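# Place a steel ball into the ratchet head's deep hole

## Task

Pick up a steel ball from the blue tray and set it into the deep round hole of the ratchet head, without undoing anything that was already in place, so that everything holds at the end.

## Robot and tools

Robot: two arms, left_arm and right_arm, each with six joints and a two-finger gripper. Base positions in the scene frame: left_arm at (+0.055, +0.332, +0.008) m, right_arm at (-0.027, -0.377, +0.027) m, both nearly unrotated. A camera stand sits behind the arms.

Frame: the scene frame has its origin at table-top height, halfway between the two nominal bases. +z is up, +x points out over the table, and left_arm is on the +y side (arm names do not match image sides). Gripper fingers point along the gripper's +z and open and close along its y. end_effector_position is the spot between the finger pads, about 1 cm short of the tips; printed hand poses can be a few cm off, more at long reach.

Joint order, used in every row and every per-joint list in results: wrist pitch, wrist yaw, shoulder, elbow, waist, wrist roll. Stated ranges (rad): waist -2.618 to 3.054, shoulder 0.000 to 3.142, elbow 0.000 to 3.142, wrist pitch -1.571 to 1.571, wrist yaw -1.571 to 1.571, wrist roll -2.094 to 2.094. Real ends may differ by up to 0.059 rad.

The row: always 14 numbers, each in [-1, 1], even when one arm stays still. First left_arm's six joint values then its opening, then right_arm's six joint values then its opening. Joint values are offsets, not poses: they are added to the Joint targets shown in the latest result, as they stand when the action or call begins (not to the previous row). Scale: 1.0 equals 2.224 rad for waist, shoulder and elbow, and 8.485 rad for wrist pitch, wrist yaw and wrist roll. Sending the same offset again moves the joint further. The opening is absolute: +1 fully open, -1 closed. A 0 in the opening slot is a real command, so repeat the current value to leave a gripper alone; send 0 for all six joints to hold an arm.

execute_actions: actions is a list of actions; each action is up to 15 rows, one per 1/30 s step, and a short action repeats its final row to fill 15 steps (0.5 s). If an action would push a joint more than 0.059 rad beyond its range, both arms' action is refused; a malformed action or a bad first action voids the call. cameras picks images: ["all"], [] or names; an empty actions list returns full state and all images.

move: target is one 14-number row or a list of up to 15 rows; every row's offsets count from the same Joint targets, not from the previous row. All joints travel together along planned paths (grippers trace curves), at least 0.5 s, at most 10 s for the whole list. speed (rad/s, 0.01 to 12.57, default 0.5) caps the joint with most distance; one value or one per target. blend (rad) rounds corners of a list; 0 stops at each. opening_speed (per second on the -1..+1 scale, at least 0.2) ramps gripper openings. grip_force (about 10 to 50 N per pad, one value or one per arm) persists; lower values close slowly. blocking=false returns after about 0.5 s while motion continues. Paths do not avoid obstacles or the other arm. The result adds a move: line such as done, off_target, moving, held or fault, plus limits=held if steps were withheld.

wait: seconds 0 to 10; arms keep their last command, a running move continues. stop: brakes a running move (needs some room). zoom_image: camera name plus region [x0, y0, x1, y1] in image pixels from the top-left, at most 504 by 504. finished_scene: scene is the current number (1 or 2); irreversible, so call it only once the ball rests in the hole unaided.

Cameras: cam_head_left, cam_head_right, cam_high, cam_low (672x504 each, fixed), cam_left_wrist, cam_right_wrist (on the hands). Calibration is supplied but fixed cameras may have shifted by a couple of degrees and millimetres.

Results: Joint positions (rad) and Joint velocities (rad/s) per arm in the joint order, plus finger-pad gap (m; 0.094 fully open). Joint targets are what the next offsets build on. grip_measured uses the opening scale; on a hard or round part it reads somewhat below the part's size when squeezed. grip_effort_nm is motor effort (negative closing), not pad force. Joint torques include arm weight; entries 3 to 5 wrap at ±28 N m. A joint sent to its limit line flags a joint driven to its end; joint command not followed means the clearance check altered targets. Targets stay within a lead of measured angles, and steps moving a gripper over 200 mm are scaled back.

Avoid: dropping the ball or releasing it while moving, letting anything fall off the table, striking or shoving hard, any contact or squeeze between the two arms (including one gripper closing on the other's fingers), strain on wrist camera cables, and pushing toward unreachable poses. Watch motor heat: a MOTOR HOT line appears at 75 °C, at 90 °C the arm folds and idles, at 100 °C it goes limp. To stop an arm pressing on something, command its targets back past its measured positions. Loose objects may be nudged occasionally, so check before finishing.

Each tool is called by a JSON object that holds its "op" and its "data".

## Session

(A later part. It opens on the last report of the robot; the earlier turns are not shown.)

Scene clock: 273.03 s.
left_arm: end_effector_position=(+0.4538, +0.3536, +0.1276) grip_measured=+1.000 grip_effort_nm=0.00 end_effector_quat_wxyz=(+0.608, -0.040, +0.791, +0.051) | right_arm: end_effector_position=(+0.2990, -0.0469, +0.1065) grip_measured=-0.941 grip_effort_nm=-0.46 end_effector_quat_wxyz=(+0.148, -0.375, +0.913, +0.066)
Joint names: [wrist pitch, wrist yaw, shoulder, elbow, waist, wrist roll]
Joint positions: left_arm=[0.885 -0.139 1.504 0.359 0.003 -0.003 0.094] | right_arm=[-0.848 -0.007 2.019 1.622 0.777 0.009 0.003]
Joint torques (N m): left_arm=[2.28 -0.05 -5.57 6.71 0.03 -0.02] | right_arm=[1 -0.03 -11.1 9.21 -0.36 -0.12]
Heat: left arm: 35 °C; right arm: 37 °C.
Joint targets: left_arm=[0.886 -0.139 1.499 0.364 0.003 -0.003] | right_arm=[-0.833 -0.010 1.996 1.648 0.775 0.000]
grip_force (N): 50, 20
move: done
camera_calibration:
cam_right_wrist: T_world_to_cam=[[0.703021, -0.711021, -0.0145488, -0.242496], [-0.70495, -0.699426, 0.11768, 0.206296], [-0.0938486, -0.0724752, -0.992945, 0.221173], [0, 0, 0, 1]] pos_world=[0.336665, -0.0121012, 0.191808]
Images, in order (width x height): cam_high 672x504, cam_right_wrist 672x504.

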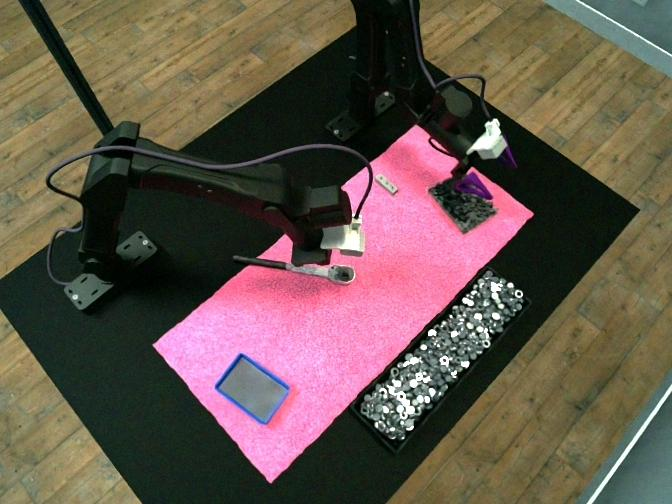

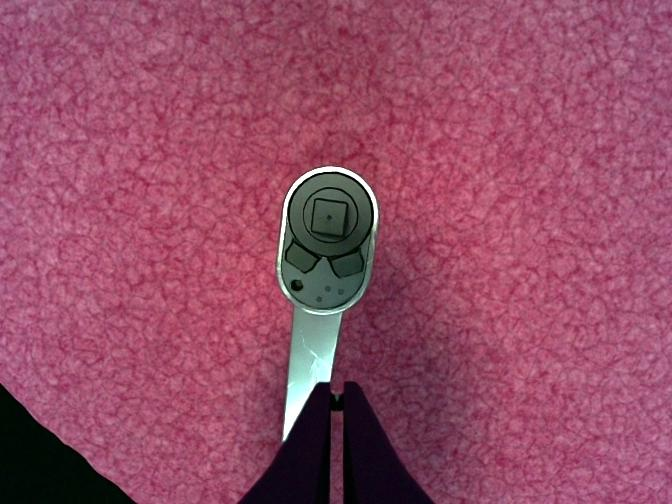

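{"op": "move", "data": {"target": [0,0,0,0,0,0,1,-0.0132,0,0.116,0.0836,0.0172,0,-1], "speed": 0.3, "cameras": ["cam_right_wrist","cam_high","cam_low","cam_head_left"]}}

{"op": "zoom_image", "data": {"camera": "cam_right_wrist", "region": [210, 260, 460, 440]}}

{"op": "zoom_image", "data": {"camera": "cam_high", "region": [290, 220, 400, 310]}}

{"op": "zoom_image", "data": {"camera": "cam_low", "region": [230, 200, 370, 300]}}

Scene clock: 306.03 s.
left_arm: end_effector_position=(+0.4538, +0.3536, +0.1275) grip_measured=+1.000 grip_effort_nm=0.00 end_effector_quat_wxyz=(+0.608, -0.040, +0.791, +0.051) | right_arm: end_effector_position=(+0.2967, -0.0275, +0.0526) grip_measured=-0.941 grip_effort_nm=-0.46 end_effector_quat_wxyz=(+0.081, -0.393, +0.915, +0.040)
Joint names: [wrist pitch, wrist yaw, shoulder, elbow, waist, wrist roll]
Joint positions: left_arm=[0.884 -0.139 1.504 0.359 0.003 -0.003 0.094] | right_arm=[-0.938 -0.007 2.243 1.791 0.809 0.009 0.003]
Joint torques (N m): left_arm=[2.28 -0.04 -5.59 6.72 0.03 -0.02] | right_arm=[0.47 -0.01 -10 10.36 0.23 -0.11]
Motor temperatures (°C): left_arm=[36 26 27 29 24 24 26] | right_arm=[28 26 43 38 26 23 25]
Heat: left arm: 36 °C; right arm: 43 °C.
Joint targets: left_arm=[0.886 -0.139 1.499 0.364 0.003 -0.003] | right_arm=[-0.945 -0.010 2.255 1.834 0.813 0.000]
grip_force (N): 50, 20
move: off_target (right_arm); right_arm: the elbow is farthest, 0.043 rad from its target
camera_calibration:
cam_right_wrist: T_world_to_cam=[[0.724084, -0.689579, -0.0135045, -0.233686], [-0.663474, -0.701755, 0.259504, 0.204715], [-0.188425, -0.178943, -0.965648, 0.192528], [0, 0, 0, 1]] pos_world=[0.341309, 0.0169666, 0.129634]
Images, in order (width x height): cam_head_left 672x504, cam_high 672x504, cam_low 672x504, cam_right_wrist 672x504.

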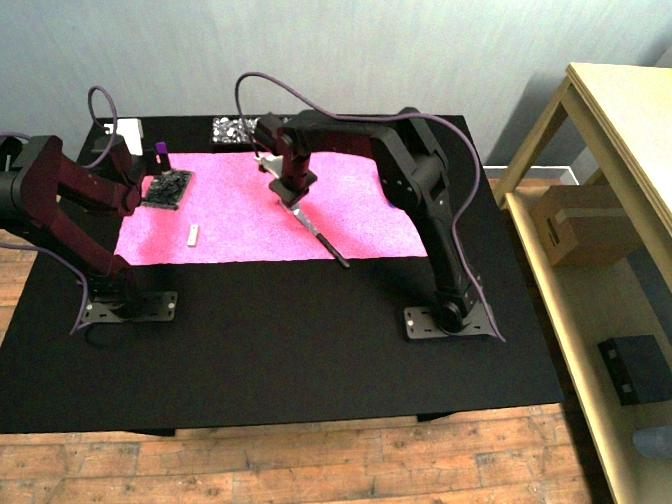

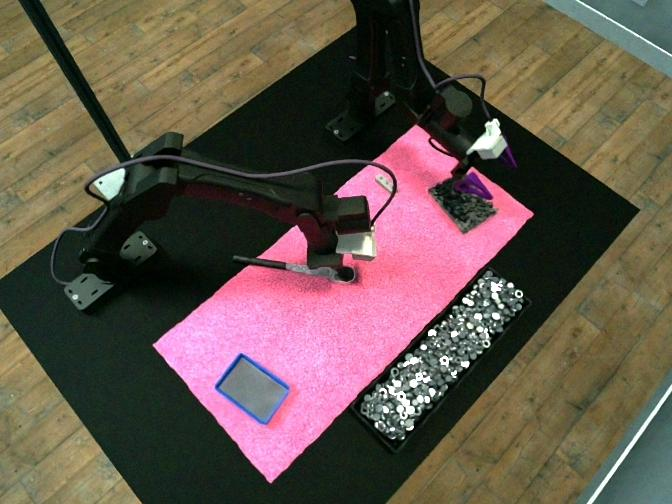

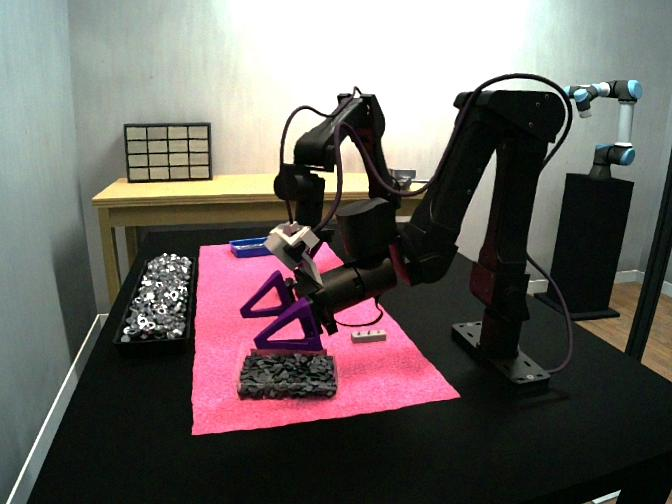

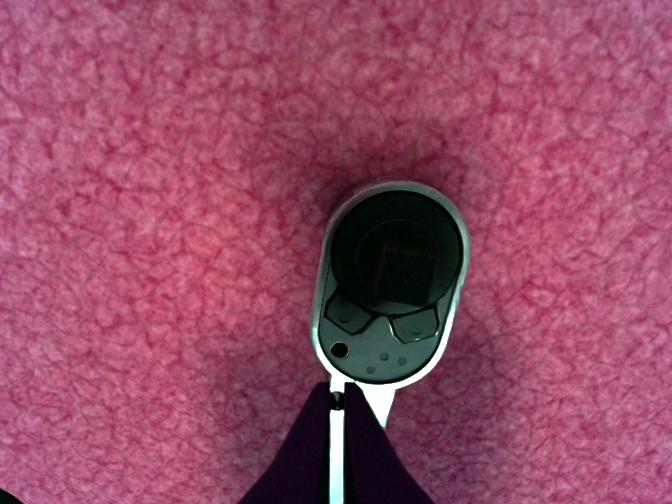

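Scaled by 2.016 from the camera's 672x504 image, which has a finer 960x720 frame.

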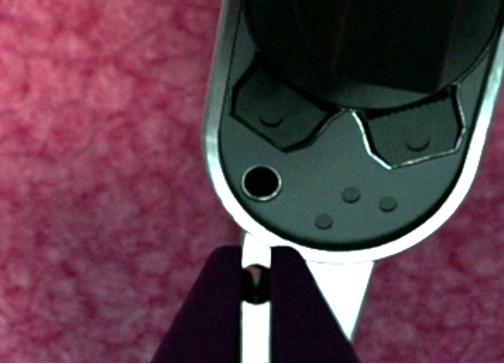

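Scaled by 4.582 from the camera's 672x504 image, which has a finer 960x720 frame.

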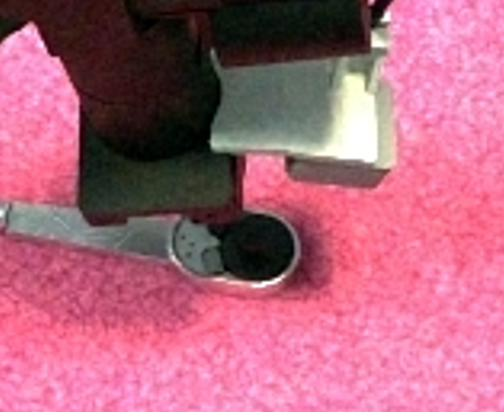

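Scaled by 3.600 from the camera's 672x504 image, which has a finer 960x720 frame.

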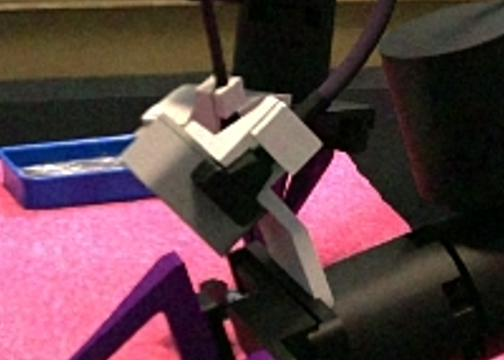

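{"op": "move", "data": {"target": [0,0,0,0,0,0,1,0.0034,0,0.0132,0.0094,0,0,-1], "speed": 0.1, "cameras": ["cam_right_wrist"]}}

{"op": "zoom_image", "data": {"camera": "cam_right_wrist", "region": [250, 310, 430, 440]}}

Scene clock: 328.67 s.
left_arm: end_effector_position=(+0.4538, +0.3536, +0.1275) grip_measured=+1.000 grip_effort_nm=0.00 end_effector_quat_wxyz=(+0.608, -0.040, +0.791, +0.051) | right_arm: end_effector_position=(+0.3003, -0.0237, +0.0478) grip_measured=-0.941 grip_effort_nm=-0.46 end_effector_quat_wxyz=(+0.082, -0.393, +0.915, +0.040)
Joint names: [wrist pitch, wrist yaw, shoulder, elbow, waist, wrist roll]
Joint positions: left_arm=[0.884 -0.139 1.504 0.359 0.003 -0.003 0.094] | right_arm=[-0.935 -0.007 2.268 1.814 0.809 0.009 0.003]
Joint torques (N m): left_arm=[2.28 -0.04 -5.59 6.71 0.03 -0.02] | right_arm=[0.77 -0.03 -9.91 10.21 0.36 -0.11]
Heat: left arm: 36 °C; right arm: 44 °C.
Joint targets: left_arm=[0.886 -0.139 1.499 0.364 0.003 -0.003] | right_arm=[-0.916 -0.010 2.284 1.855 0.813 0.000]
grip_force (N): 50, 20
move: off_target (right_arm); right_arm: the elbow is farthest, 0.041 rad from its target
camera_calibration:
cam_right_wrist: T_world_to_cam=[[0.724044, -0.689622, -0.013468, -0.233653], [-0.66366, -0.70184, 0.258795, 0.211077], [-0.187923, -0.178441, -0.965838, 0.189171], [0, 0, 0, 1]] pos_world=[0.344808, 0.0207656, 0.124936]
Images, in order (width x height): cam_right_wrist 672x504.

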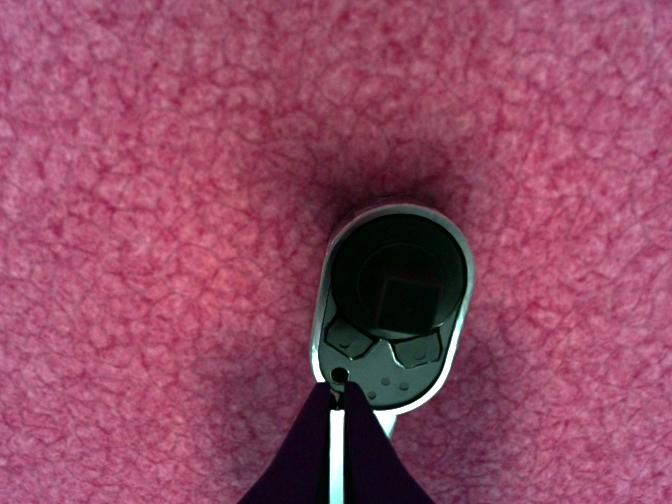

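Scaled by 2.800 from the camera's 672x504 image, which has a finer 960x720 frame.

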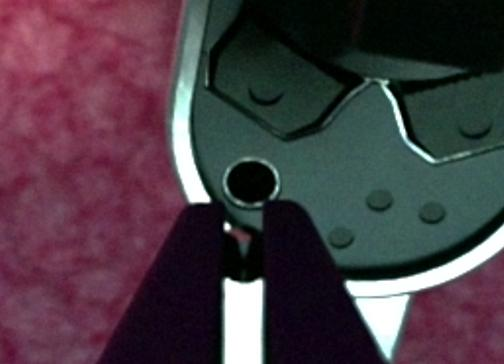

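{"op": "move", "data": {"target": [0,0,0,0,0,0,1,0.0011,0,0.0065,0,-0.0027,0,-1], "speed": 0.1, "cameras": ["cam_right_wrist"]}}

{"op": "zoom_image", "data": {"camera": "cam_right_wrist", "region": [270, 330, 410, 440]}}

Scene clock: 350.13 s.
left_arm: end_effector_position=(+0.4538, +0.3536, +0.1275) grip_measured=+1.000 grip_effort_nm=0.00 end_effector_quat_wxyz=(+0.608, -0.040, +0.791, +0.051) | right_arm: end_effector_position=(+0.3008, -0.0231, +0.0417) grip_measured=-0.941 grip_effort_nm=-0.46 end_effector_quat_wxyz=(+0.079, -0.393, +0.915, +0.039)
Joint names: [wrist pitch, wrist yaw, shoulder, elbow, waist, wrist roll]
Joint positions: left_arm=[0.884 -0.139 1.504 0.359 0.003 -0.003 0.094] | right_arm=[-0.926 -0.007 2.282 1.814 0.809 0.009 0.003]
Joint torques (N m): left_arm=[2.28 -0.05 -5.59 6.71 0.03 -0.01] | right_arm=[0.73 -0.01 -10.07 10.1 -0.25 -0.13]
Motor temperatures (°C): left_arm=[36 26 27 29 24 24 26] | right_arm=[27 26 39 43 26 23 25]
Heat: left arm: 36 °C; right arm: 43 °C.
Joint targets: left_arm=[0.886 -0.139 1.499 0.364 0.003 -0.003] | right_arm=[-0.907 -0.010 2.298 1.855 0.807 0.000]
grip_force (N): 50, 20
move: off_target (right_arm); right_arm: the elbow is farthest, 0.041 rad from its target
camera_calibration:
cam_right_wrist: T_world_to_cam=[[0.724037, -0.689632, -0.0133827, -0.233846], [-0.662753, -0.700931, 0.263541, 0.213007], [-0.191127, -0.181944, -0.964555, 0.184322], [0, 0, 0, 1]] pos_world=[0.345713, 0.0215716, 0.118523]
Images, in order (width x height): cam_right_wrist 672x504.

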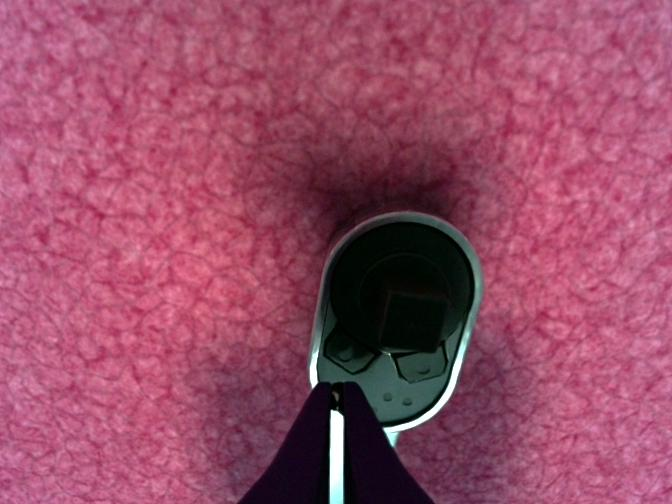

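Scaled by 3.600 from the camera's 672x504 image, which has a finer 960x720 frame.

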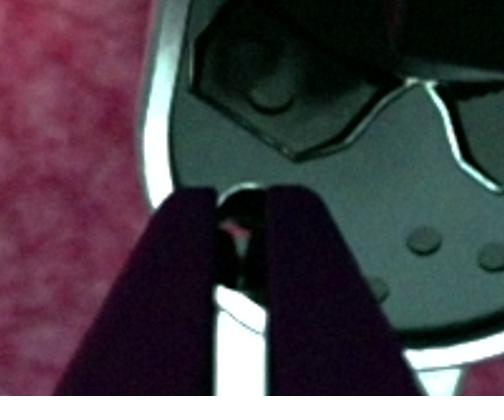

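{"op": "move", "data": {"target": [0,0,0,0,0,0,1,0.0003,0,0.0025,0,0,0,-1], "speed": 0.1, "cameras": ["cam_right_wrist"]}}

{"op": "zoom_image", "data": {"camera": "cam_right_wrist", "region": [270, 330, 410, 440]}}

Scene clock: 361.67 s.
left_arm: end_effector_position=(+0.4538, +0.3536, +0.1275) grip_measured=+1.000 grip_effort_nm=0.00 end_effector_quat_wxyz=(+0.608, -0.040, +0.791, +0.051) | right_arm: end_effector_position=(+0.3013, -0.0226, +0.0419) grip_measured=-0.941 grip_effort_nm=-0.46 end_effector_quat_wxyz=(+0.081, -0.393, +0.915, +0.039)
Joint names: [wrist pitch, wrist yaw, shoulder, elbow, waist, wrist roll]
Joint positions: left_arm=[0.884 -0.139 1.504 0.359 0.003 -0.003 0.094] | right_arm=[-0.923 -0.007 2.282 1.814 0.809 0.009 0.003]
Joint torques (N m): left_arm=[2.28 -0.04 -5.59 6.72 0.03 -0.01] | right_arm=[0.76 -0.03 -9.54 10.09 -0.24 -0.11]
Heat: left arm: 36 °C; right arm: 43 °C.
Joint targets: left_arm=[0.886 -0.139 1.499 0.364 0.003 -0.003] | right_arm=[-0.904 -0.010 2.304 1.855 0.807 0.000]
grip_force (N): 50, 20
move: off_target (right_arm); right_arm: the elbow is farthest, 0.041 rad from its target
camera_calibration:
cam_right_wrist: T_world_to_cam=[[0.724041, -0.689626, -0.0134452, -0.233778], [-0.663321, -0.701504, 0.26057, 0.213962], [-0.189128, -0.179745, -0.965361, 0.184104], [0, 0, 0, 1]] pos_world=[0.34601, 0.0219678, 0.118831]
Images, in order (width x height): cam_right_wrist 672x504.

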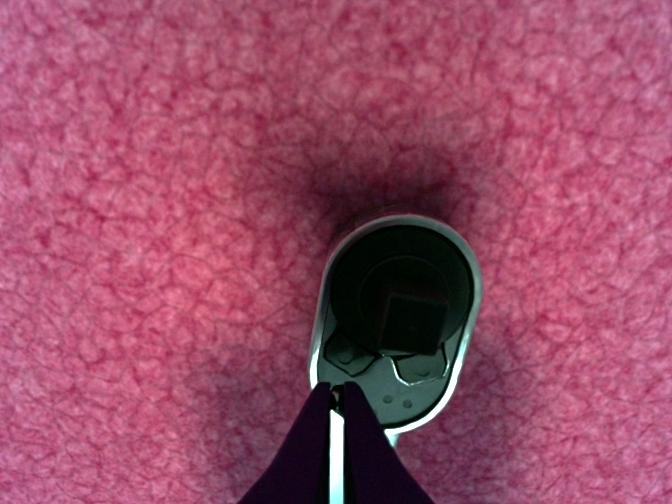

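Scaled by 3.600 from the camera's 672x504 image, which has a finer 960x720 frame.

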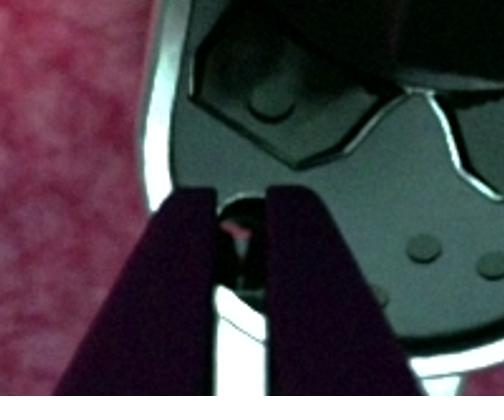

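{"op": "move", "data": {"target": [0,0,0,0,0,0,1,0,0,0.0018,0,0,0,-1], "speed": 0.1, "cameras": ["cam_right_wrist"]}}

{"op": "zoom_image", "data": {"camera": "cam_right_wrist", "region": [270, 330, 410, 440]}}

Scene clock: 372.10 s.
left_arm: end_effector_position=(+0.4538, +0.3536, +0.1275) grip_measured=+1.000 grip_effort_nm=0.00 end_effector_quat_wxyz=(+0.608, -0.040, +0.791, +0.051) | right_arm: end_effector_position=(+0.3008, -0.0232, +0.0380) grip_measured=-0.941 grip_effort_nm=-0.46 end_effector_quat_wxyz=(+0.077, -0.393, +0.916, +0.038)
Joint names: [wrist pitch, wrist yaw, shoulder, elbow, waist, wrist roll]
Joint positions: left_arm=[0.884 -0.139 1.504 0.359 0.003 -0.003 0.094] | right_arm=[-0.922 -0.007 2.291 1.814 0.809 0.009 0.003]
Joint torques (N m): left_arm=[2.28 -0.05 -5.59 6.72 0.03 -0.02] | right_arm=[0.74 -0.02 -10.04 10.13 -0.21 -0.13]
Heat: left arm: 37 °C; right arm: 44 °C.
Joint targets: left_arm=[0.886 -0.139 1.499 0.364 0.003 -0.003] | right_arm=[-0.904 -0.010 2.308 1.855 0.807 0.000]
grip_force (N): 50, 20
move: off_target (right_arm); right_arm: the elbow is farthest, 0.041 rad from its target
camera_calibration:
cam_right_wrist: T_world_to_cam=[[0.72397, -0.689702, -0.0133485, -0.233819], [-0.661866, -0.699945, 0.268346, 0.213564], [-0.194422, -0.185439, -0.96323, 0.181513], [0, 0, 0, 1]] pos_world=[0.345919, 0.0218774, 0.114409]
Images, in order (width x height): cam_right_wrist 672x504.

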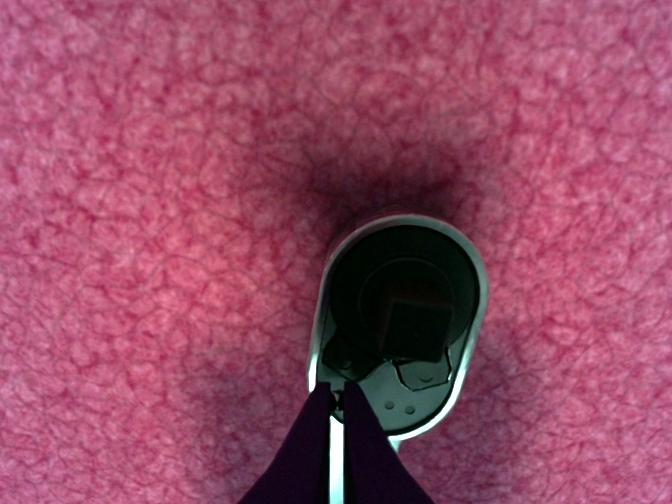

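Scaled by 3.600 from the camera's 672x504 image, which has a finer 960x720 frame.

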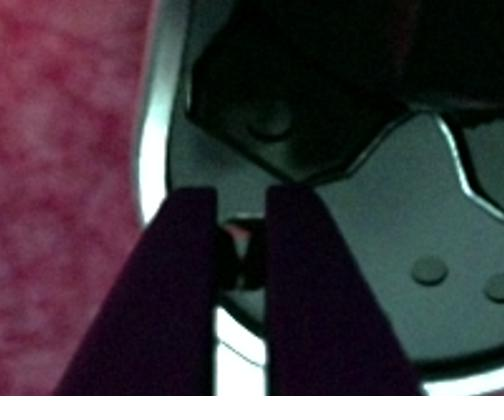

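{"op": "move", "data": {"target": [0,0,0,0,0,0,1,0,0,0,0,0,0,-0.88], "opening_speed": 0.2, "cameras": ["cam_right_wrist"]}}

{"op": "zoom_image", "data": {"camera": "cam_right_wrist", "region": [270, 330, 410, 440]}}

Scene clock: 379.73 s.
left_arm: end_effector_position=(+0.4538, +0.3536, +0.1275) grip_measured=+1.000 grip_effort_nm=0.00 end_effector_quat_wxyz=(+0.608, -0.040, +0.791, +0.051) | right_arm: end_effector_position=(+0.3008, -0.0232, +0.0380) grip_measured=-0.882 grip_effort_nm=0.12 end_effector_quat_wxyz=(+0.077, -0.393, +0.916, +0.038)
Joint names: [wrist pitch, wrist yaw, shoulder, elbow, waist, wrist roll]
Joint positions: left_arm=[0.884 -0.139 1.504 0.359 0.003 -0.003 0.094] | right_arm=[-0.922 -0.007 2.291 1.814 0.809 0.009 0.006]
Joint torques (N m): left_arm=[2.28 -0.05 -5.59 6.71 0.03 -0.02] | right_arm=[0.73 -0.05 -9.96 10.18 -0.27 -0.11]
Heat: left arm: 37 °C; right arm: 44 °C.
Joint targets: left_arm=[0.886 -0.139 1.499 0.364 0.003 -0.003] | right_arm=[-0.904 -0.010 2.308 1.855 0.807 0.000]
grip_force (N): 50, 20
move: off_target (right_arm); right_arm: the elbow is farthest, 0.041 rad from its target
camera_calibration:
cam_right_wrist: T_world_to_cam=[[0.72397, -0.689702, -0.0133485, -0.233819], [-0.661866, -0.699945, 0.268346, 0.213564], [-0.194422, -0.185439, -0.96323, 0.181513], [0, 0, 0, 1]] pos_world=[0.345919, 0.0218774, 0.114409]
Images, in order (width x height): cam_right_wrist 672x504.

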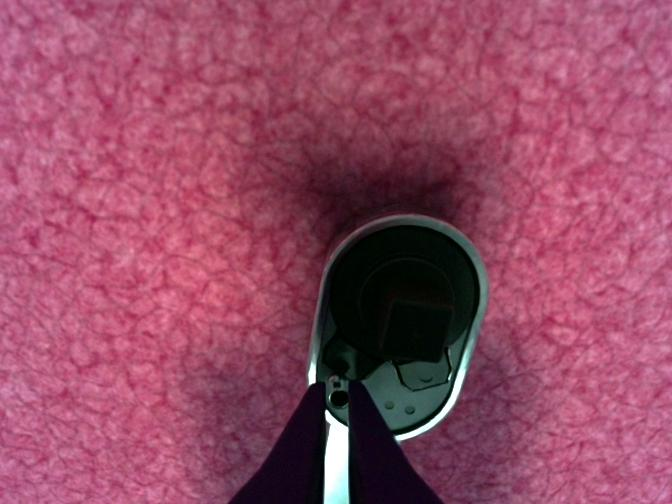

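Scaled by 3.600 from the camera's 672x504 image, which has a finer 960x720 frame.

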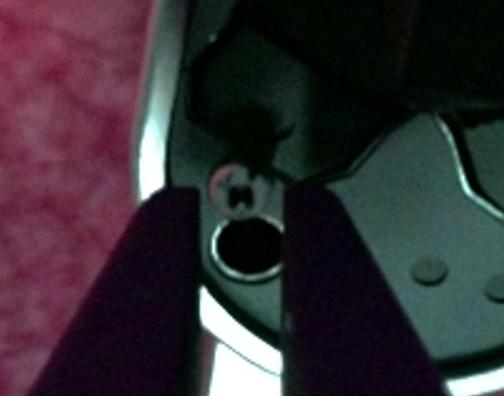

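{"op": "move", "data": {"target": [0,0,0,0,0,0,1,0.0016,0,0,0,0,0,-0.88], "speed": 0.05, "cameras": ["cam_right_wrist"]}}

{"op": "zoom_image", "data": {"camera": "cam_right_wrist", "region": [270, 330, 410, 440]}}

Scene clock: 402.37 s.
left_arm: end_effector_position=(+0.4538, +0.3536, +0.1275) grip_measured=+1.000 grip_effort_nm=0.00 end_effector_quat_wxyz=(+0.608, -0.040, +0.791, +0.051) | right_arm: end_effector_position=(+0.3029, -0.0209, +0.0386) grip_measured=-0.882 grip_effort_nm=0.12 end_effector_quat_wxyz=(+0.083, -0.393, +0.915, +0.040)
Joint names: [wrist pitch, wrist yaw, shoulder, elbow, waist, wrist roll]
Joint positions: left_arm=[0.884 -0.139 1.504 0.359 0.003 -0.003 0.094] | right_arm=[-0.91 -0.007 2.291 1.814 0.809 0.009 0.006]
Joint torques (N m): left_arm=[2.28 -0.05 -5.57 6.72 0.03 -0.02] | right_arm=[0.76 -0.03 -10 10.1 -0.25 -0.12]
Heat: left arm: 37 °C; right arm: 44 °C.
Joint targets: left_arm=[0.886 -0.139 1.499 0.364 0.003 -0.003] | right_arm=[-0.891 -0.010 2.308 1.855 0.807 0.000]
grip_force (N): 50, 20
move: off_target (right_arm); right_arm: the elbow is farthest, 0.041 rad from its target
camera_calibration:
cam_right_wrist: T_world_to_cam=[[0.724104, -0.689558, -0.0134889, -0.233817], [-0.664102, -0.702384, 0.256176, 0.217541], [-0.186123, -0.176541, -0.966536, 0.180672], [0, 0, 0, 1]] pos_world=[0.347405, 0.0234625, 0.115743]
Images, in order (width x height): cam_right_wrist 672x504.

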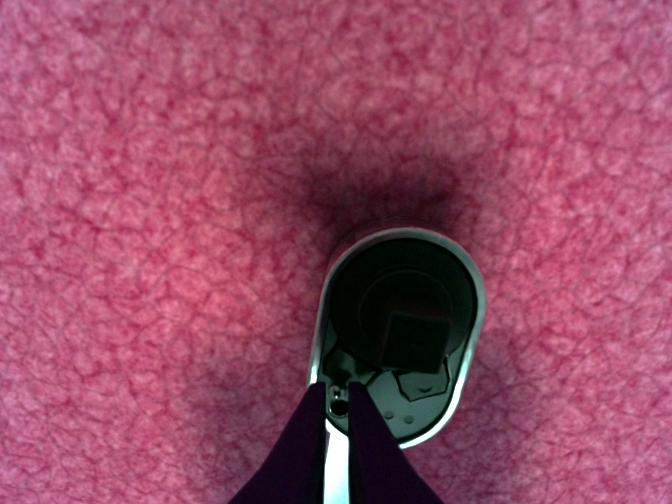

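Scaled by 3.600 from the camera's 672x504 image, which has a finer 960x720 frame.

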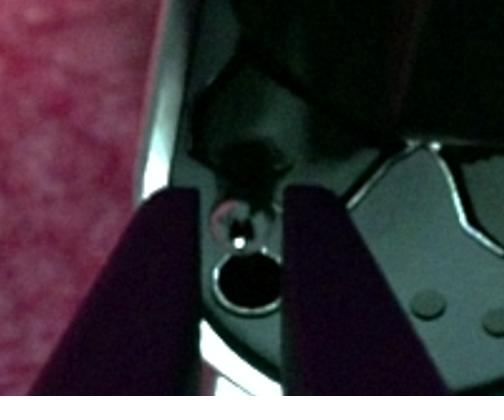

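{"op": "move", "data": {"target": [0,0,0,0,0,0,1,0,0,0,0,0,0,-0.98], "opening_speed": 0.2, "cameras": ["cam_right_wrist"]}}

{"op": "zoom_image", "data": {"camera": "cam_right_wrist", "region": [270, 330, 410, 440]}}

Scene clock: 415.77 s.
left_arm: end_effector_position=(+0.4538, +0.3536, +0.1275) grip_measured=+1.000 grip_effort_nm=0.00 end_effector_quat_wxyz=(+0.608, -0.040, +0.791, +0.051) | right_arm: end_effector_position=(+0.3030, -0.0208, +0.0386) grip_measured=-0.978 grip_effort_nm=-0.07 end_effector_quat_wxyz=(+0.083, -0.393, +0.915, +0.040)
Joint names: [wrist pitch, wrist yaw, shoulder, elbow, waist, wrist roll]
Joint positions: left_arm=[0.884 -0.139 1.504 0.359 0.003 -0.003 0.094] | right_arm=[-0.909 -0.007 2.291 1.814 0.809 0.009 0.001]
Joint torques (N m): left_arm=[2.29 -0.05 -5.59 6.72 0.03 -0.01] | right_arm=[0.79 -0.03 -9.88 10.13 -0.16 -0.14]
Heat: left arm: 37 °C; right arm: 45 °C.
Joint targets: left_arm=[0.886 -0.139 1.499 0.364 0.003 -0.003] | right_arm=[-0.891 -0.010 2.308 1.855 0.807 0.000]
grip_force (N): 50, 20
move: off_target (right_arm); right_arm: the elbow is farthest, 0.041 rad from its target
camera_calibration:
cam_right_wrist: T_world_to_cam=[[0.724108, -0.689555, -0.013478, -0.233818], [-0.664181, -0.702462, 0.255755, 0.217593], [-0.185825, -0.176243, -0.966648, 0.180672], [0, 0, 0, 1]] pos_world=[0.347404, 0.023462, 0.115845]
Images, in order (width x height): cam_right_wrist 672x504.

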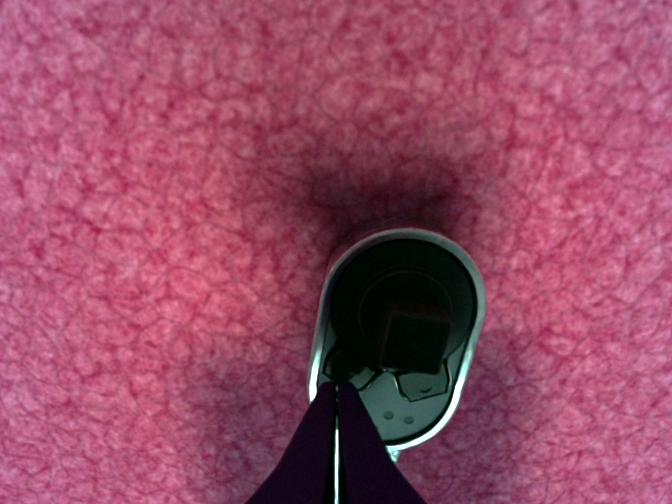

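Scaled by 3.600 from the camera's 672x504 image, which has a finer 960x720 frame.

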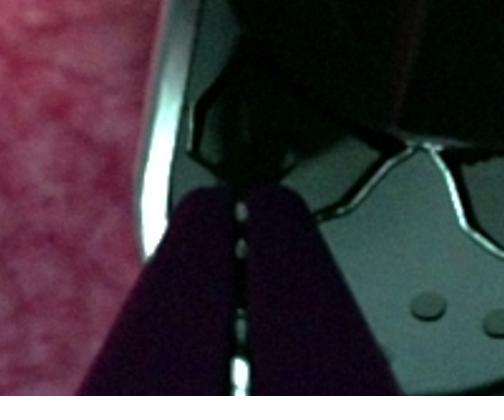

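{"op": "move", "data": {"target": [0,0,0,0,0,0,1,-0.0019,0,0,0,0,0,-0.888], "speed": 0.05, "cameras": ["cam_right_wrist"]}}

{"op": "zoom_image", "data": {"camera": "cam_right_wrist", "region": [270, 330, 410, 440]}}

Scene clock: 457.47 s.
left_arm: end_effector_position=(+0.4538, +0.3536, +0.1275) grip_measured=+1.000 grip_effort_nm=0.00 end_effector_quat_wxyz=(+0.608, -0.040, +0.791, +0.051) | right_arm: end_effector_position=(+0.3030, -0.0208, +0.0386) grip_measured=-0.890 grip_effort_nm=0.12 end_effector_quat_wxyz=(+0.083, -0.393, +0.915, +0.040)
Joint names: [wrist pitch, wrist yaw, shoulder, elbow, waist, wrist roll]
Joint positions: left_arm=[0.884 -0.139 1.504 0.359 0.003 -0.003 0.094] | right_arm=[-0.909 -0.007 2.291 1.814 0.809 0.009 0.005]
Joint torques (N m): left_arm=[2.29 -0.05 -5.59 6.71 0.03 -0.01] | right_arm=[0.58 -0.01 -9.94 10.18 -0.21 -0.11]
Heat: left arm: 37 °C; right arm: 45 °C.
Joint targets: left_arm=[0.886 -0.139 1.499 0.364 0.003 -0.003] | right_arm=[-0.907 -0.010 2.308 1.855 0.807 0.000]
grip_force (N): 50, 20
move: off_target (right_arm); right_arm: the elbow is farthest, 0.041 rad from its target
camera_calibration:
cam_right_wrist: T_world_to_cam=[[0.724108, -0.689555, -0.013478, -0.233818], [-0.664181, -0.702462, 0.255755, 0.217593], [-0.185825, -0.176243, -0.966648, 0.180672], [0, 0, 0, 1]] pos_world=[0.347404, 0.023462, 0.115845]
Images, in order (width x height): cam_right_wrist 672x504.

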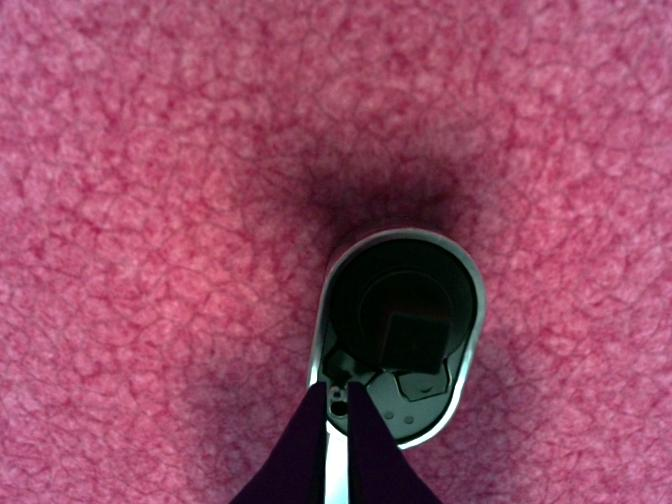

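Scaled by 3.600 from the camera's 672x504 image, which has a finer 960x720 frame.

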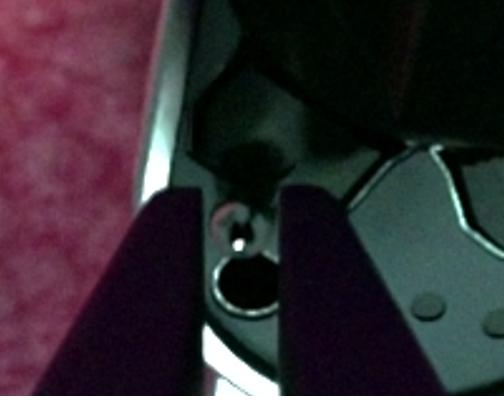

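{"op": "move", "data": {"target": [0,0,0,0,0,0,1,-0.0003,0,0.0036,0,0,0,-0.888], "speed": 0.05, "cameras": ["cam_right_wrist"]}}

{"op": "zoom_image", "data": {"camera": "cam_right_wrist", "region": [270, 330, 410, 440]}}

Scene clock: 462.17 s.
left_arm: end_effector_position=(+0.4538, +0.3536, +0.1275) grip_measured=+1.000 grip_effort_nm=0.00 end_effector_quat_wxyz=(+0.608, -0.040, +0.791, +0.051) | right_arm: end_effector_position=(+0.3024, -0.0215, +0.0347) grip_measured=-0.890 grip_effort_nm=0.11 end_effector_quat_wxyz=(+0.079, -0.393, +0.915, +0.039)
Joint names: [wrist pitch, wrist yaw, shoulder, elbow, waist, wrist roll]
Joint positions: left_arm=[0.884 -0.139 1.504 0.359 0.003 -0.003 0.094] | right_arm=[-0.909 -0.007 2.299 1.814 0.809 0.009 0.005]
Joint torques (N m): left_arm=[2.29 -0.05 -5.59 6.72 0.03 -0.02] | right_arm=[0.54 -0.01 -9.98 10.09 -0.17 -0.13]
Heat: left arm: 37 °C; right arm: 46 °C.
Joint targets: left_arm=[0.886 -0.139 1.499 0.364 0.003 -0.003] | right_arm=[-0.909 -0.010 2.316 1.855 0.807 0.000]
grip_force (N): 50, 20
move: off_target (right_arm); right_arm: the elbow is farthest, 0.041 rad from its target
camera_calibration:
cam_right_wrist: T_world_to_cam=[[0.724034, -0.689634, -0.0133939, -0.233853], [-0.66267, -0.700852, 0.263961, 0.216987], [-0.191424, -0.182241, -0.96444, 0.178166], [0, 0, 0, 1]] pos_world=[0.347214, 0.0232721, 0.111422]
Images, in order (width x height): cam_right_wrist 672x504.

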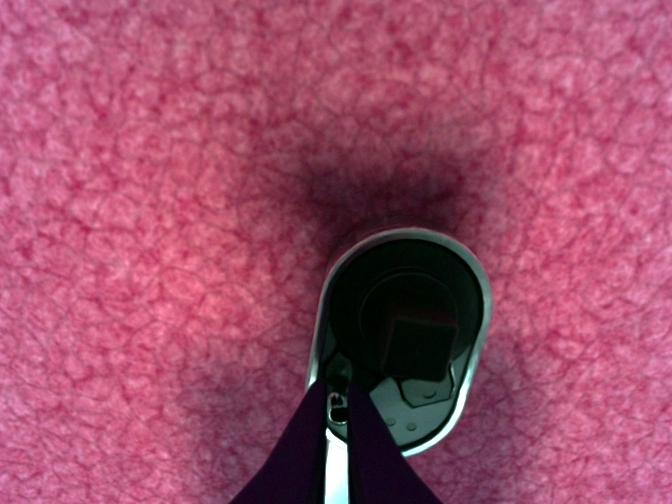

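Scaled by 3.600 from the camera's 672x504 image, which has a finer 960x720 frame.

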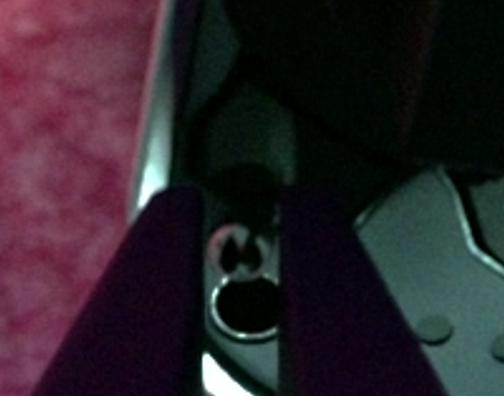

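{"op": "move", "data": {"target": [0,0,0,0,0,0,1,0,0,0,0,0,0,-0.96], "opening_speed": 0.2, "cameras": ["cam_right_wrist"]}}

{"op": "zoom_image", "data": {"camera": "cam_right_wrist", "region": [270, 330, 410, 440]}}

Scene clock: 466.67 s.
left_arm: end_effector_position=(+0.4538, +0.3536, +0.1275) grip_measured=+1.000 grip_effort_nm=0.00 end_effector_quat_wxyz=(+0.608, -0.040, +0.791, +0.051) | right_arm: end_effector_position=(+0.3024, -0.0215, +0.0347) grip_measured=-0.958 grip_effort_nm=-0.07 end_effector_quat_wxyz=(+0.079, -0.393, +0.915, +0.039)
Joint names: [wrist pitch, wrist yaw, shoulder, elbow, waist, wrist roll]
Joint positions: left_arm=[0.884 -0.139 1.504 0.359 0.003 -0.003 0.094] | right_arm=[-0.909 -0.007 2.299 1.814 0.809 0.009 0.002]
Joint torques (N m): left_arm=[2.29 -0.05 -5.59 6.72 0.03 -0.01] | right_arm=[0.54 0 -10.02 10.07 -0.18 -0.11]
Heat: left arm: 37 °C; right arm: 46 °C.
Joint targets: left_arm=[0.886 -0.139 1.499 0.364 0.003 -0.003] | right_arm=[-0.909 -0.010 2.316 1.855 0.807 0.000]
grip_force (N): 50, 20
move: off_target (right_arm); right_arm: the elbow is farthest, 0.041 rad from its target
camera_calibration:
cam_right_wrist: T_world_to_cam=[[0.724034, -0.689634, -0.0133939, -0.233853], [-0.66267, -0.700852, 0.263961, 0.216987], [-0.191424, -0.182241, -0.96444, 0.178166], [0, 0, 0, 1]] pos_world=[0.347214, 0.0232721, 0.111422]
Images, in order (width x height): cam_right_wrist 672x504.

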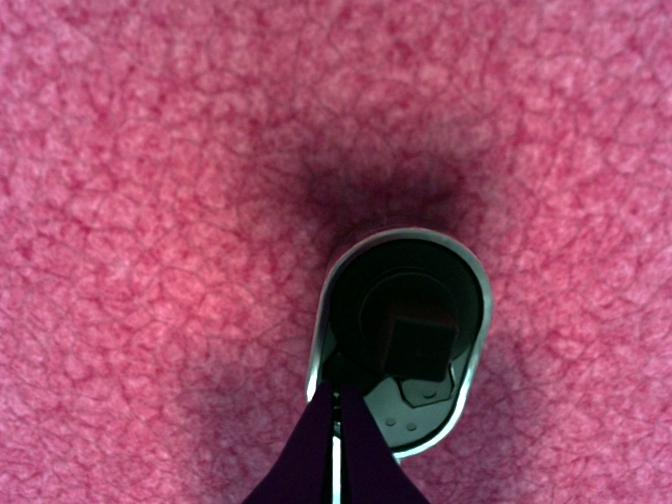

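Scaled by 3.600 from the camera's 672x504 image, which has a finer 960x720 frame.

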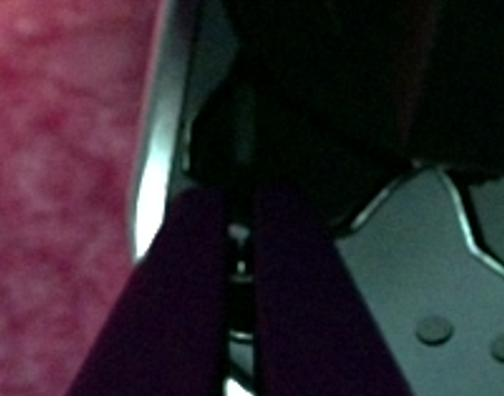

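{"op": "move", "data": {"target": [0,0,0,0,0,0,1,0,0,0,0,0,0,-0.888], "opening_speed": 0.4}}

{"op": "move", "data": {"target": [0,0,0,0,0,0,1,0,0,0.0027,0,0,0,-0.888], "speed": 0.05, "cameras": ["cam_right_wrist"]}}

{"op": "zoom_image", "data": {"camera": "cam_right_wrist", "region": [270, 330, 410, 440]}}

Scene clock: 481.00 s.
left_arm: end_effector_position=(+0.4538, +0.3536, +0.1275) grip_measured=+1.000 grip_effort_nm=0.00 end_effector_quat_wxyz=(+0.608, -0.040, +0.791, +0.051) | right_arm: end_effector_position=(+0.3024, -0.0215, +0.0347) grip_measured=-0.890 grip_effort_nm=0.12 end_effector_quat_wxyz=(+0.079, -0.393, +0.915, +0.039)
Joint names: [wrist pitch, wrist yaw, shoulder, elbow, waist, wrist roll]
Joint positions: left_arm=[0.884 -0.139 1.504 0.359 0.003 -0.003 0.094] | right_arm=[-0.909 -0.007 2.299 1.814 0.809 0.009 0.005]
Joint torques (N m): left_arm=[2.29 -0.05 -5.59 6.72 0.03 -0.02] | right_arm=[0.55 -0.03 -10 10.07 -0.28 -0.11]
Motor temperatures (°C): left_arm=[38 26 28 29 24 24 26] | right_arm=[27 26 44 46 26 23 25]
Heat: left arm: 38 °C; right arm: 46 °C.
Joint targets: left_arm=[0.886 -0.139 1.499 0.364 0.003 -0.003] | right_arm=[-0.909 -0.010 2.316 1.855 0.807 0.000]
grip_force (N): 50, 20
move: off_target (right_arm); right_arm: the elbow is farthest, 0.041 rad from its target

Scene clock: 481.83 s.
left_arm: end_effector_position=(+0.4538, +0.3536, +0.1275) grip_measured=+1.000 grip_effort_nm=0.00 end_effector_quat_wxyz=(+0.608, -0.040, +0.791, +0.051) | right_arm: end_effector_position=(+0.3019, -0.0220, +0.0320) grip_measured=-0.890 grip_effort_nm=0.12 end_effector_quat_wxyz=(+0.077, -0.393, +0.916, +0.038)
Joint names: [wrist pitch, wrist yaw, shoulder, elbow, waist, wrist roll]
Joint positions: left_arm=[0.884 -0.139 1.504 0.359 0.003 -0.003 0.094] | right_arm=[-0.909 -0.007 2.305 1.814 0.809 0.009 0.005]
Joint torques (N m): left_arm=[2.29 -0.05 -5.59 6.71 0.03 -0.02] | right_arm=[0.55 -0.02 -10.1 10.06 -0.24 -0.11]
Heat: left arm: 38 °C; right arm: 46 °C.
Joint targets: left_arm=[0.886 -0.139 1.499 0.364 0.003 -0.003] | right_arm=[-0.909 -0.010 2.322 1.855 0.807 0.000]
grip_force (N): 50, 20
move: off_target (right_arm); right_arm: the elbow is farthest, 0.041 rad from its target
camera_calibration:
cam_right_wrist: T_world_to_cam=[[0.723973, -0.6897, -0.0133069, -0.233877], [-0.661657, -0.699735, 0.269409, 0.216688], [-0.195122, -0.18624, -0.962934, 0.176436], [0, 0, 0, 1]] pos_world=[0.34712, 0.0231788, 0.108406]
Images, in order (width x height): cam_right_wrist 672x504.

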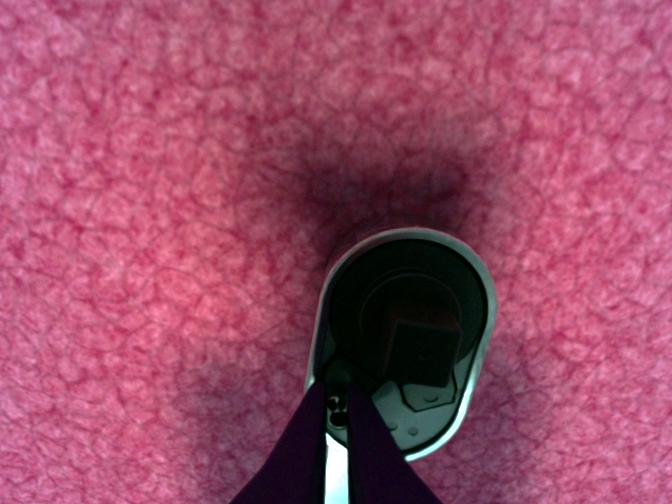

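Scaled by 3.600 from the camera's 672x504 image, which has a finer 960x720 frame.

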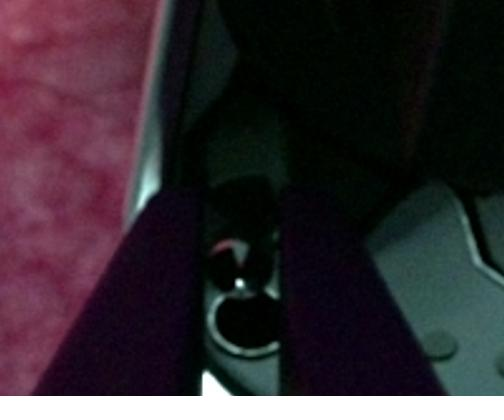

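{"op": "move", "data": {"target": [0,0,0,0,0,0,1,0,0,0,0,0,0,-0.95], "opening_speed": 0.2, "cameras": ["cam_right_wrist"]}}

{"op": "zoom_image", "data": {"camera": "cam_right_wrist", "region": [270, 330, 410, 440]}}

Scene clock: 486.47 s.
left_arm: end_effector_position=(+0.4538, +0.3536, +0.1275) grip_measured=+1.000 grip_effort_nm=0.00 end_effector_quat_wxyz=(+0.608, -0.040, +0.791, +0.051) | right_arm: end_effector_position=(+0.3029, -0.0209, +0.0333) grip_measured=-0.948 grip_effort_nm=-0.08 end_effector_quat_wxyz=(+0.079, -0.393, +0.915, +0.039)
Joint names: [wrist pitch, wrist yaw, shoulder, elbow, waist, wrist roll]
Joint positions: left_arm=[0.884 -0.139 1.504 0.359 0.003 -0.003 0.094] | right_arm=[-0.909 -0.007 2.305 1.819 0.809 0.009 0.002]
Joint torques (N m): left_arm=[2.29 -0.05 -5.59 6.72 0.03 -0.02] | right_arm=[0.57 0 -10 9.69 -0.23 -0.11]
Heat: left arm: 38 °C; right arm: 46 °C.
Joint targets: left_arm=[0.886 -0.139 1.499 0.364 0.003 -0.003] | right_arm=[-0.909 -0.010 2.322 1.855 0.807 0.000]
grip_force (N): 50, 20
move: off_target (right_arm); right_arm: the elbow is farthest, 0.036 rad from its target
camera_calibration:
cam_right_wrist: T_world_to_cam=[[0.724037, -0.689632, -0.0133524, -0.233898], [-0.662464, -0.700645, 0.265026, 0.217984], [-0.192125, -0.183043, -0.964149, 0.177268], [0, 0, 0, 1]] pos_world=[0.347815, 0.0238735, 0.110019]
Images, in order (width x height): cam_right_wrist 672x504.

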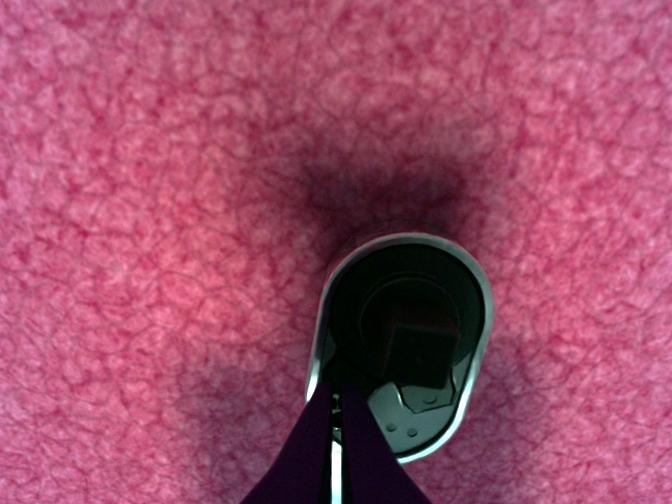

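Scaled by 3.600 from the camera's 672x504 image, which has a finer 960x720 frame.

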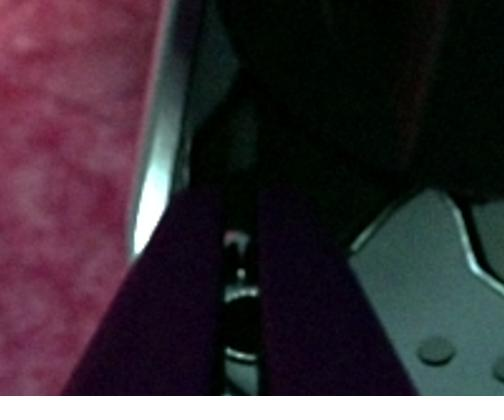

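{"op": "move", "data": {"target": [0,0,0,0,0,0,1,0,0,0,0,0,0,-0.885], "opening_speed": 0.3}}

{"op": "move", "data": {"target": [0,0,0,0,0,0,1,0.0003,0,0.003,0,0,0,-0.885], "speed": 0.05, "cameras": ["cam_right_wrist"]}}

{"op": "zoom_image", "data": {"camera": "cam_right_wrist", "region": [270, 330, 410, 440]}}

Scene clock: 493.40 s.
left_arm: end_effector_position=(+0.4538, +0.3536, +0.1275) grip_measured=+1.000 grip_effort_nm=0.00 end_effector_quat_wxyz=(+0.608, -0.040, +0.791, +0.051) | right_arm: end_effector_position=(+0.3029, -0.0209, +0.0333) grip_measured=-0.887 grip_effort_nm=0.12 end_effector_quat_wxyz=(+0.079, -0.393, +0.915, +0.039)
Joint names: [wrist pitch, wrist yaw, shoulder, elbow, waist, wrist roll]
Joint positions: left_arm=[0.884 -0.139 1.504 0.359 0.003 -0.003 0.094] | right_arm=[-0.909 -0.007 2.305 1.819 0.809 0.009 0.005]
Joint torques (N m): left_arm=[2.29 -0.04 -5.59 6.72 0.03 -0.02] | right_arm=[0.55 -0.01 -10.03 9.74 -0.25 -0.14]
Heat: left arm: 38 °C; right arm: 46 °C.
Joint targets: left_arm=[0.886 -0.139 1.499 0.364 0.003 -0.003] | right_arm=[-0.909 -0.010 2.322 1.855 0.807 0.000]
grip_force (N): 50, 20
move: off_target (right_arm); right_arm: the elbow is farthest, 0.036 rad from its target

Scene clock: 494.10 s.
left_arm: end_effector_position=(+0.4538, +0.3536, +0.1275) grip_measured=+1.000 grip_effort_nm=0.00 end_effector_quat_wxyz=(+0.608, -0.040, +0.791, +0.051) | right_arm: end_effector_position=(+0.3025, -0.0213, +0.0312) grip_measured=-0.887 grip_effort_nm=0.12 end_effector_quat_wxyz=(+0.077, -0.393, +0.916, +0.038)
Joint names: [wrist pitch, wrist yaw, shoulder, elbow, waist, wrist roll]
Joint positions: left_arm=[0.884 -0.139 1.504 0.359 0.003 -0.003 0.094] | right_arm=[-0.909 -0.007 2.309 1.819 0.809 0.009 0.005]
Joint torques (N m): left_arm=[2.29 -0.05 -5.59 6.71 0.03 -0.02] | right_arm=[0.58 -0.03 -9.8 9.68 -0.23 -0.12]
Heat: left arm: 38 °C; right arm: 46 °C.
Joint targets: left_arm=[0.886 -0.139 1.499 0.364 0.003 -0.003] | right_arm=[-0.907 -0.010 2.328 1.855 0.807 0.000]
grip_force (N): 50, 20
move: off_target (right_arm); right_arm: the elbow is farthest, 0.036 rad from its target
camera_calibration:
cam_right_wrist: T_world_to_cam=[[0.723973, -0.6897, -0.0133069, -0.233908], [-0.661657, -0.699735, 0.269409, 0.21772], [-0.195122, -0.18624, -0.962934, 0.175894], [0, 0, 0, 1]] pos_world=[0.34772, 0.0237788, 0.107606]
Images, in order (width x height): cam_right_wrist 672x504.

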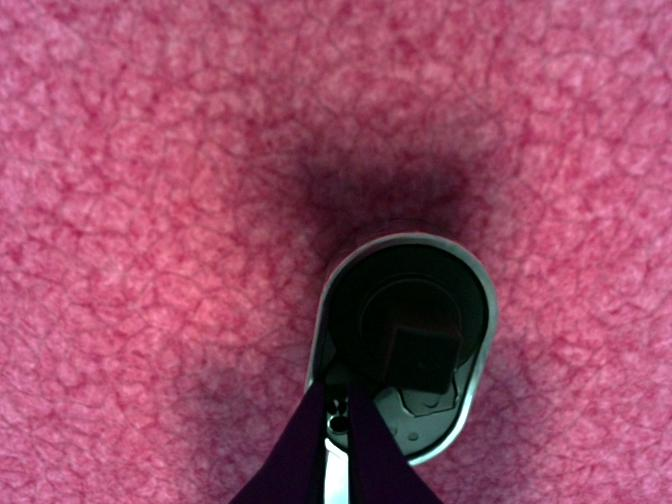

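Scaled by 3.600 from the camera's 672x504 image, which has a finer 960x720 frame.

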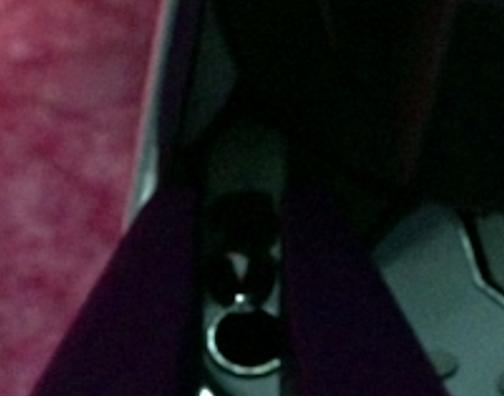

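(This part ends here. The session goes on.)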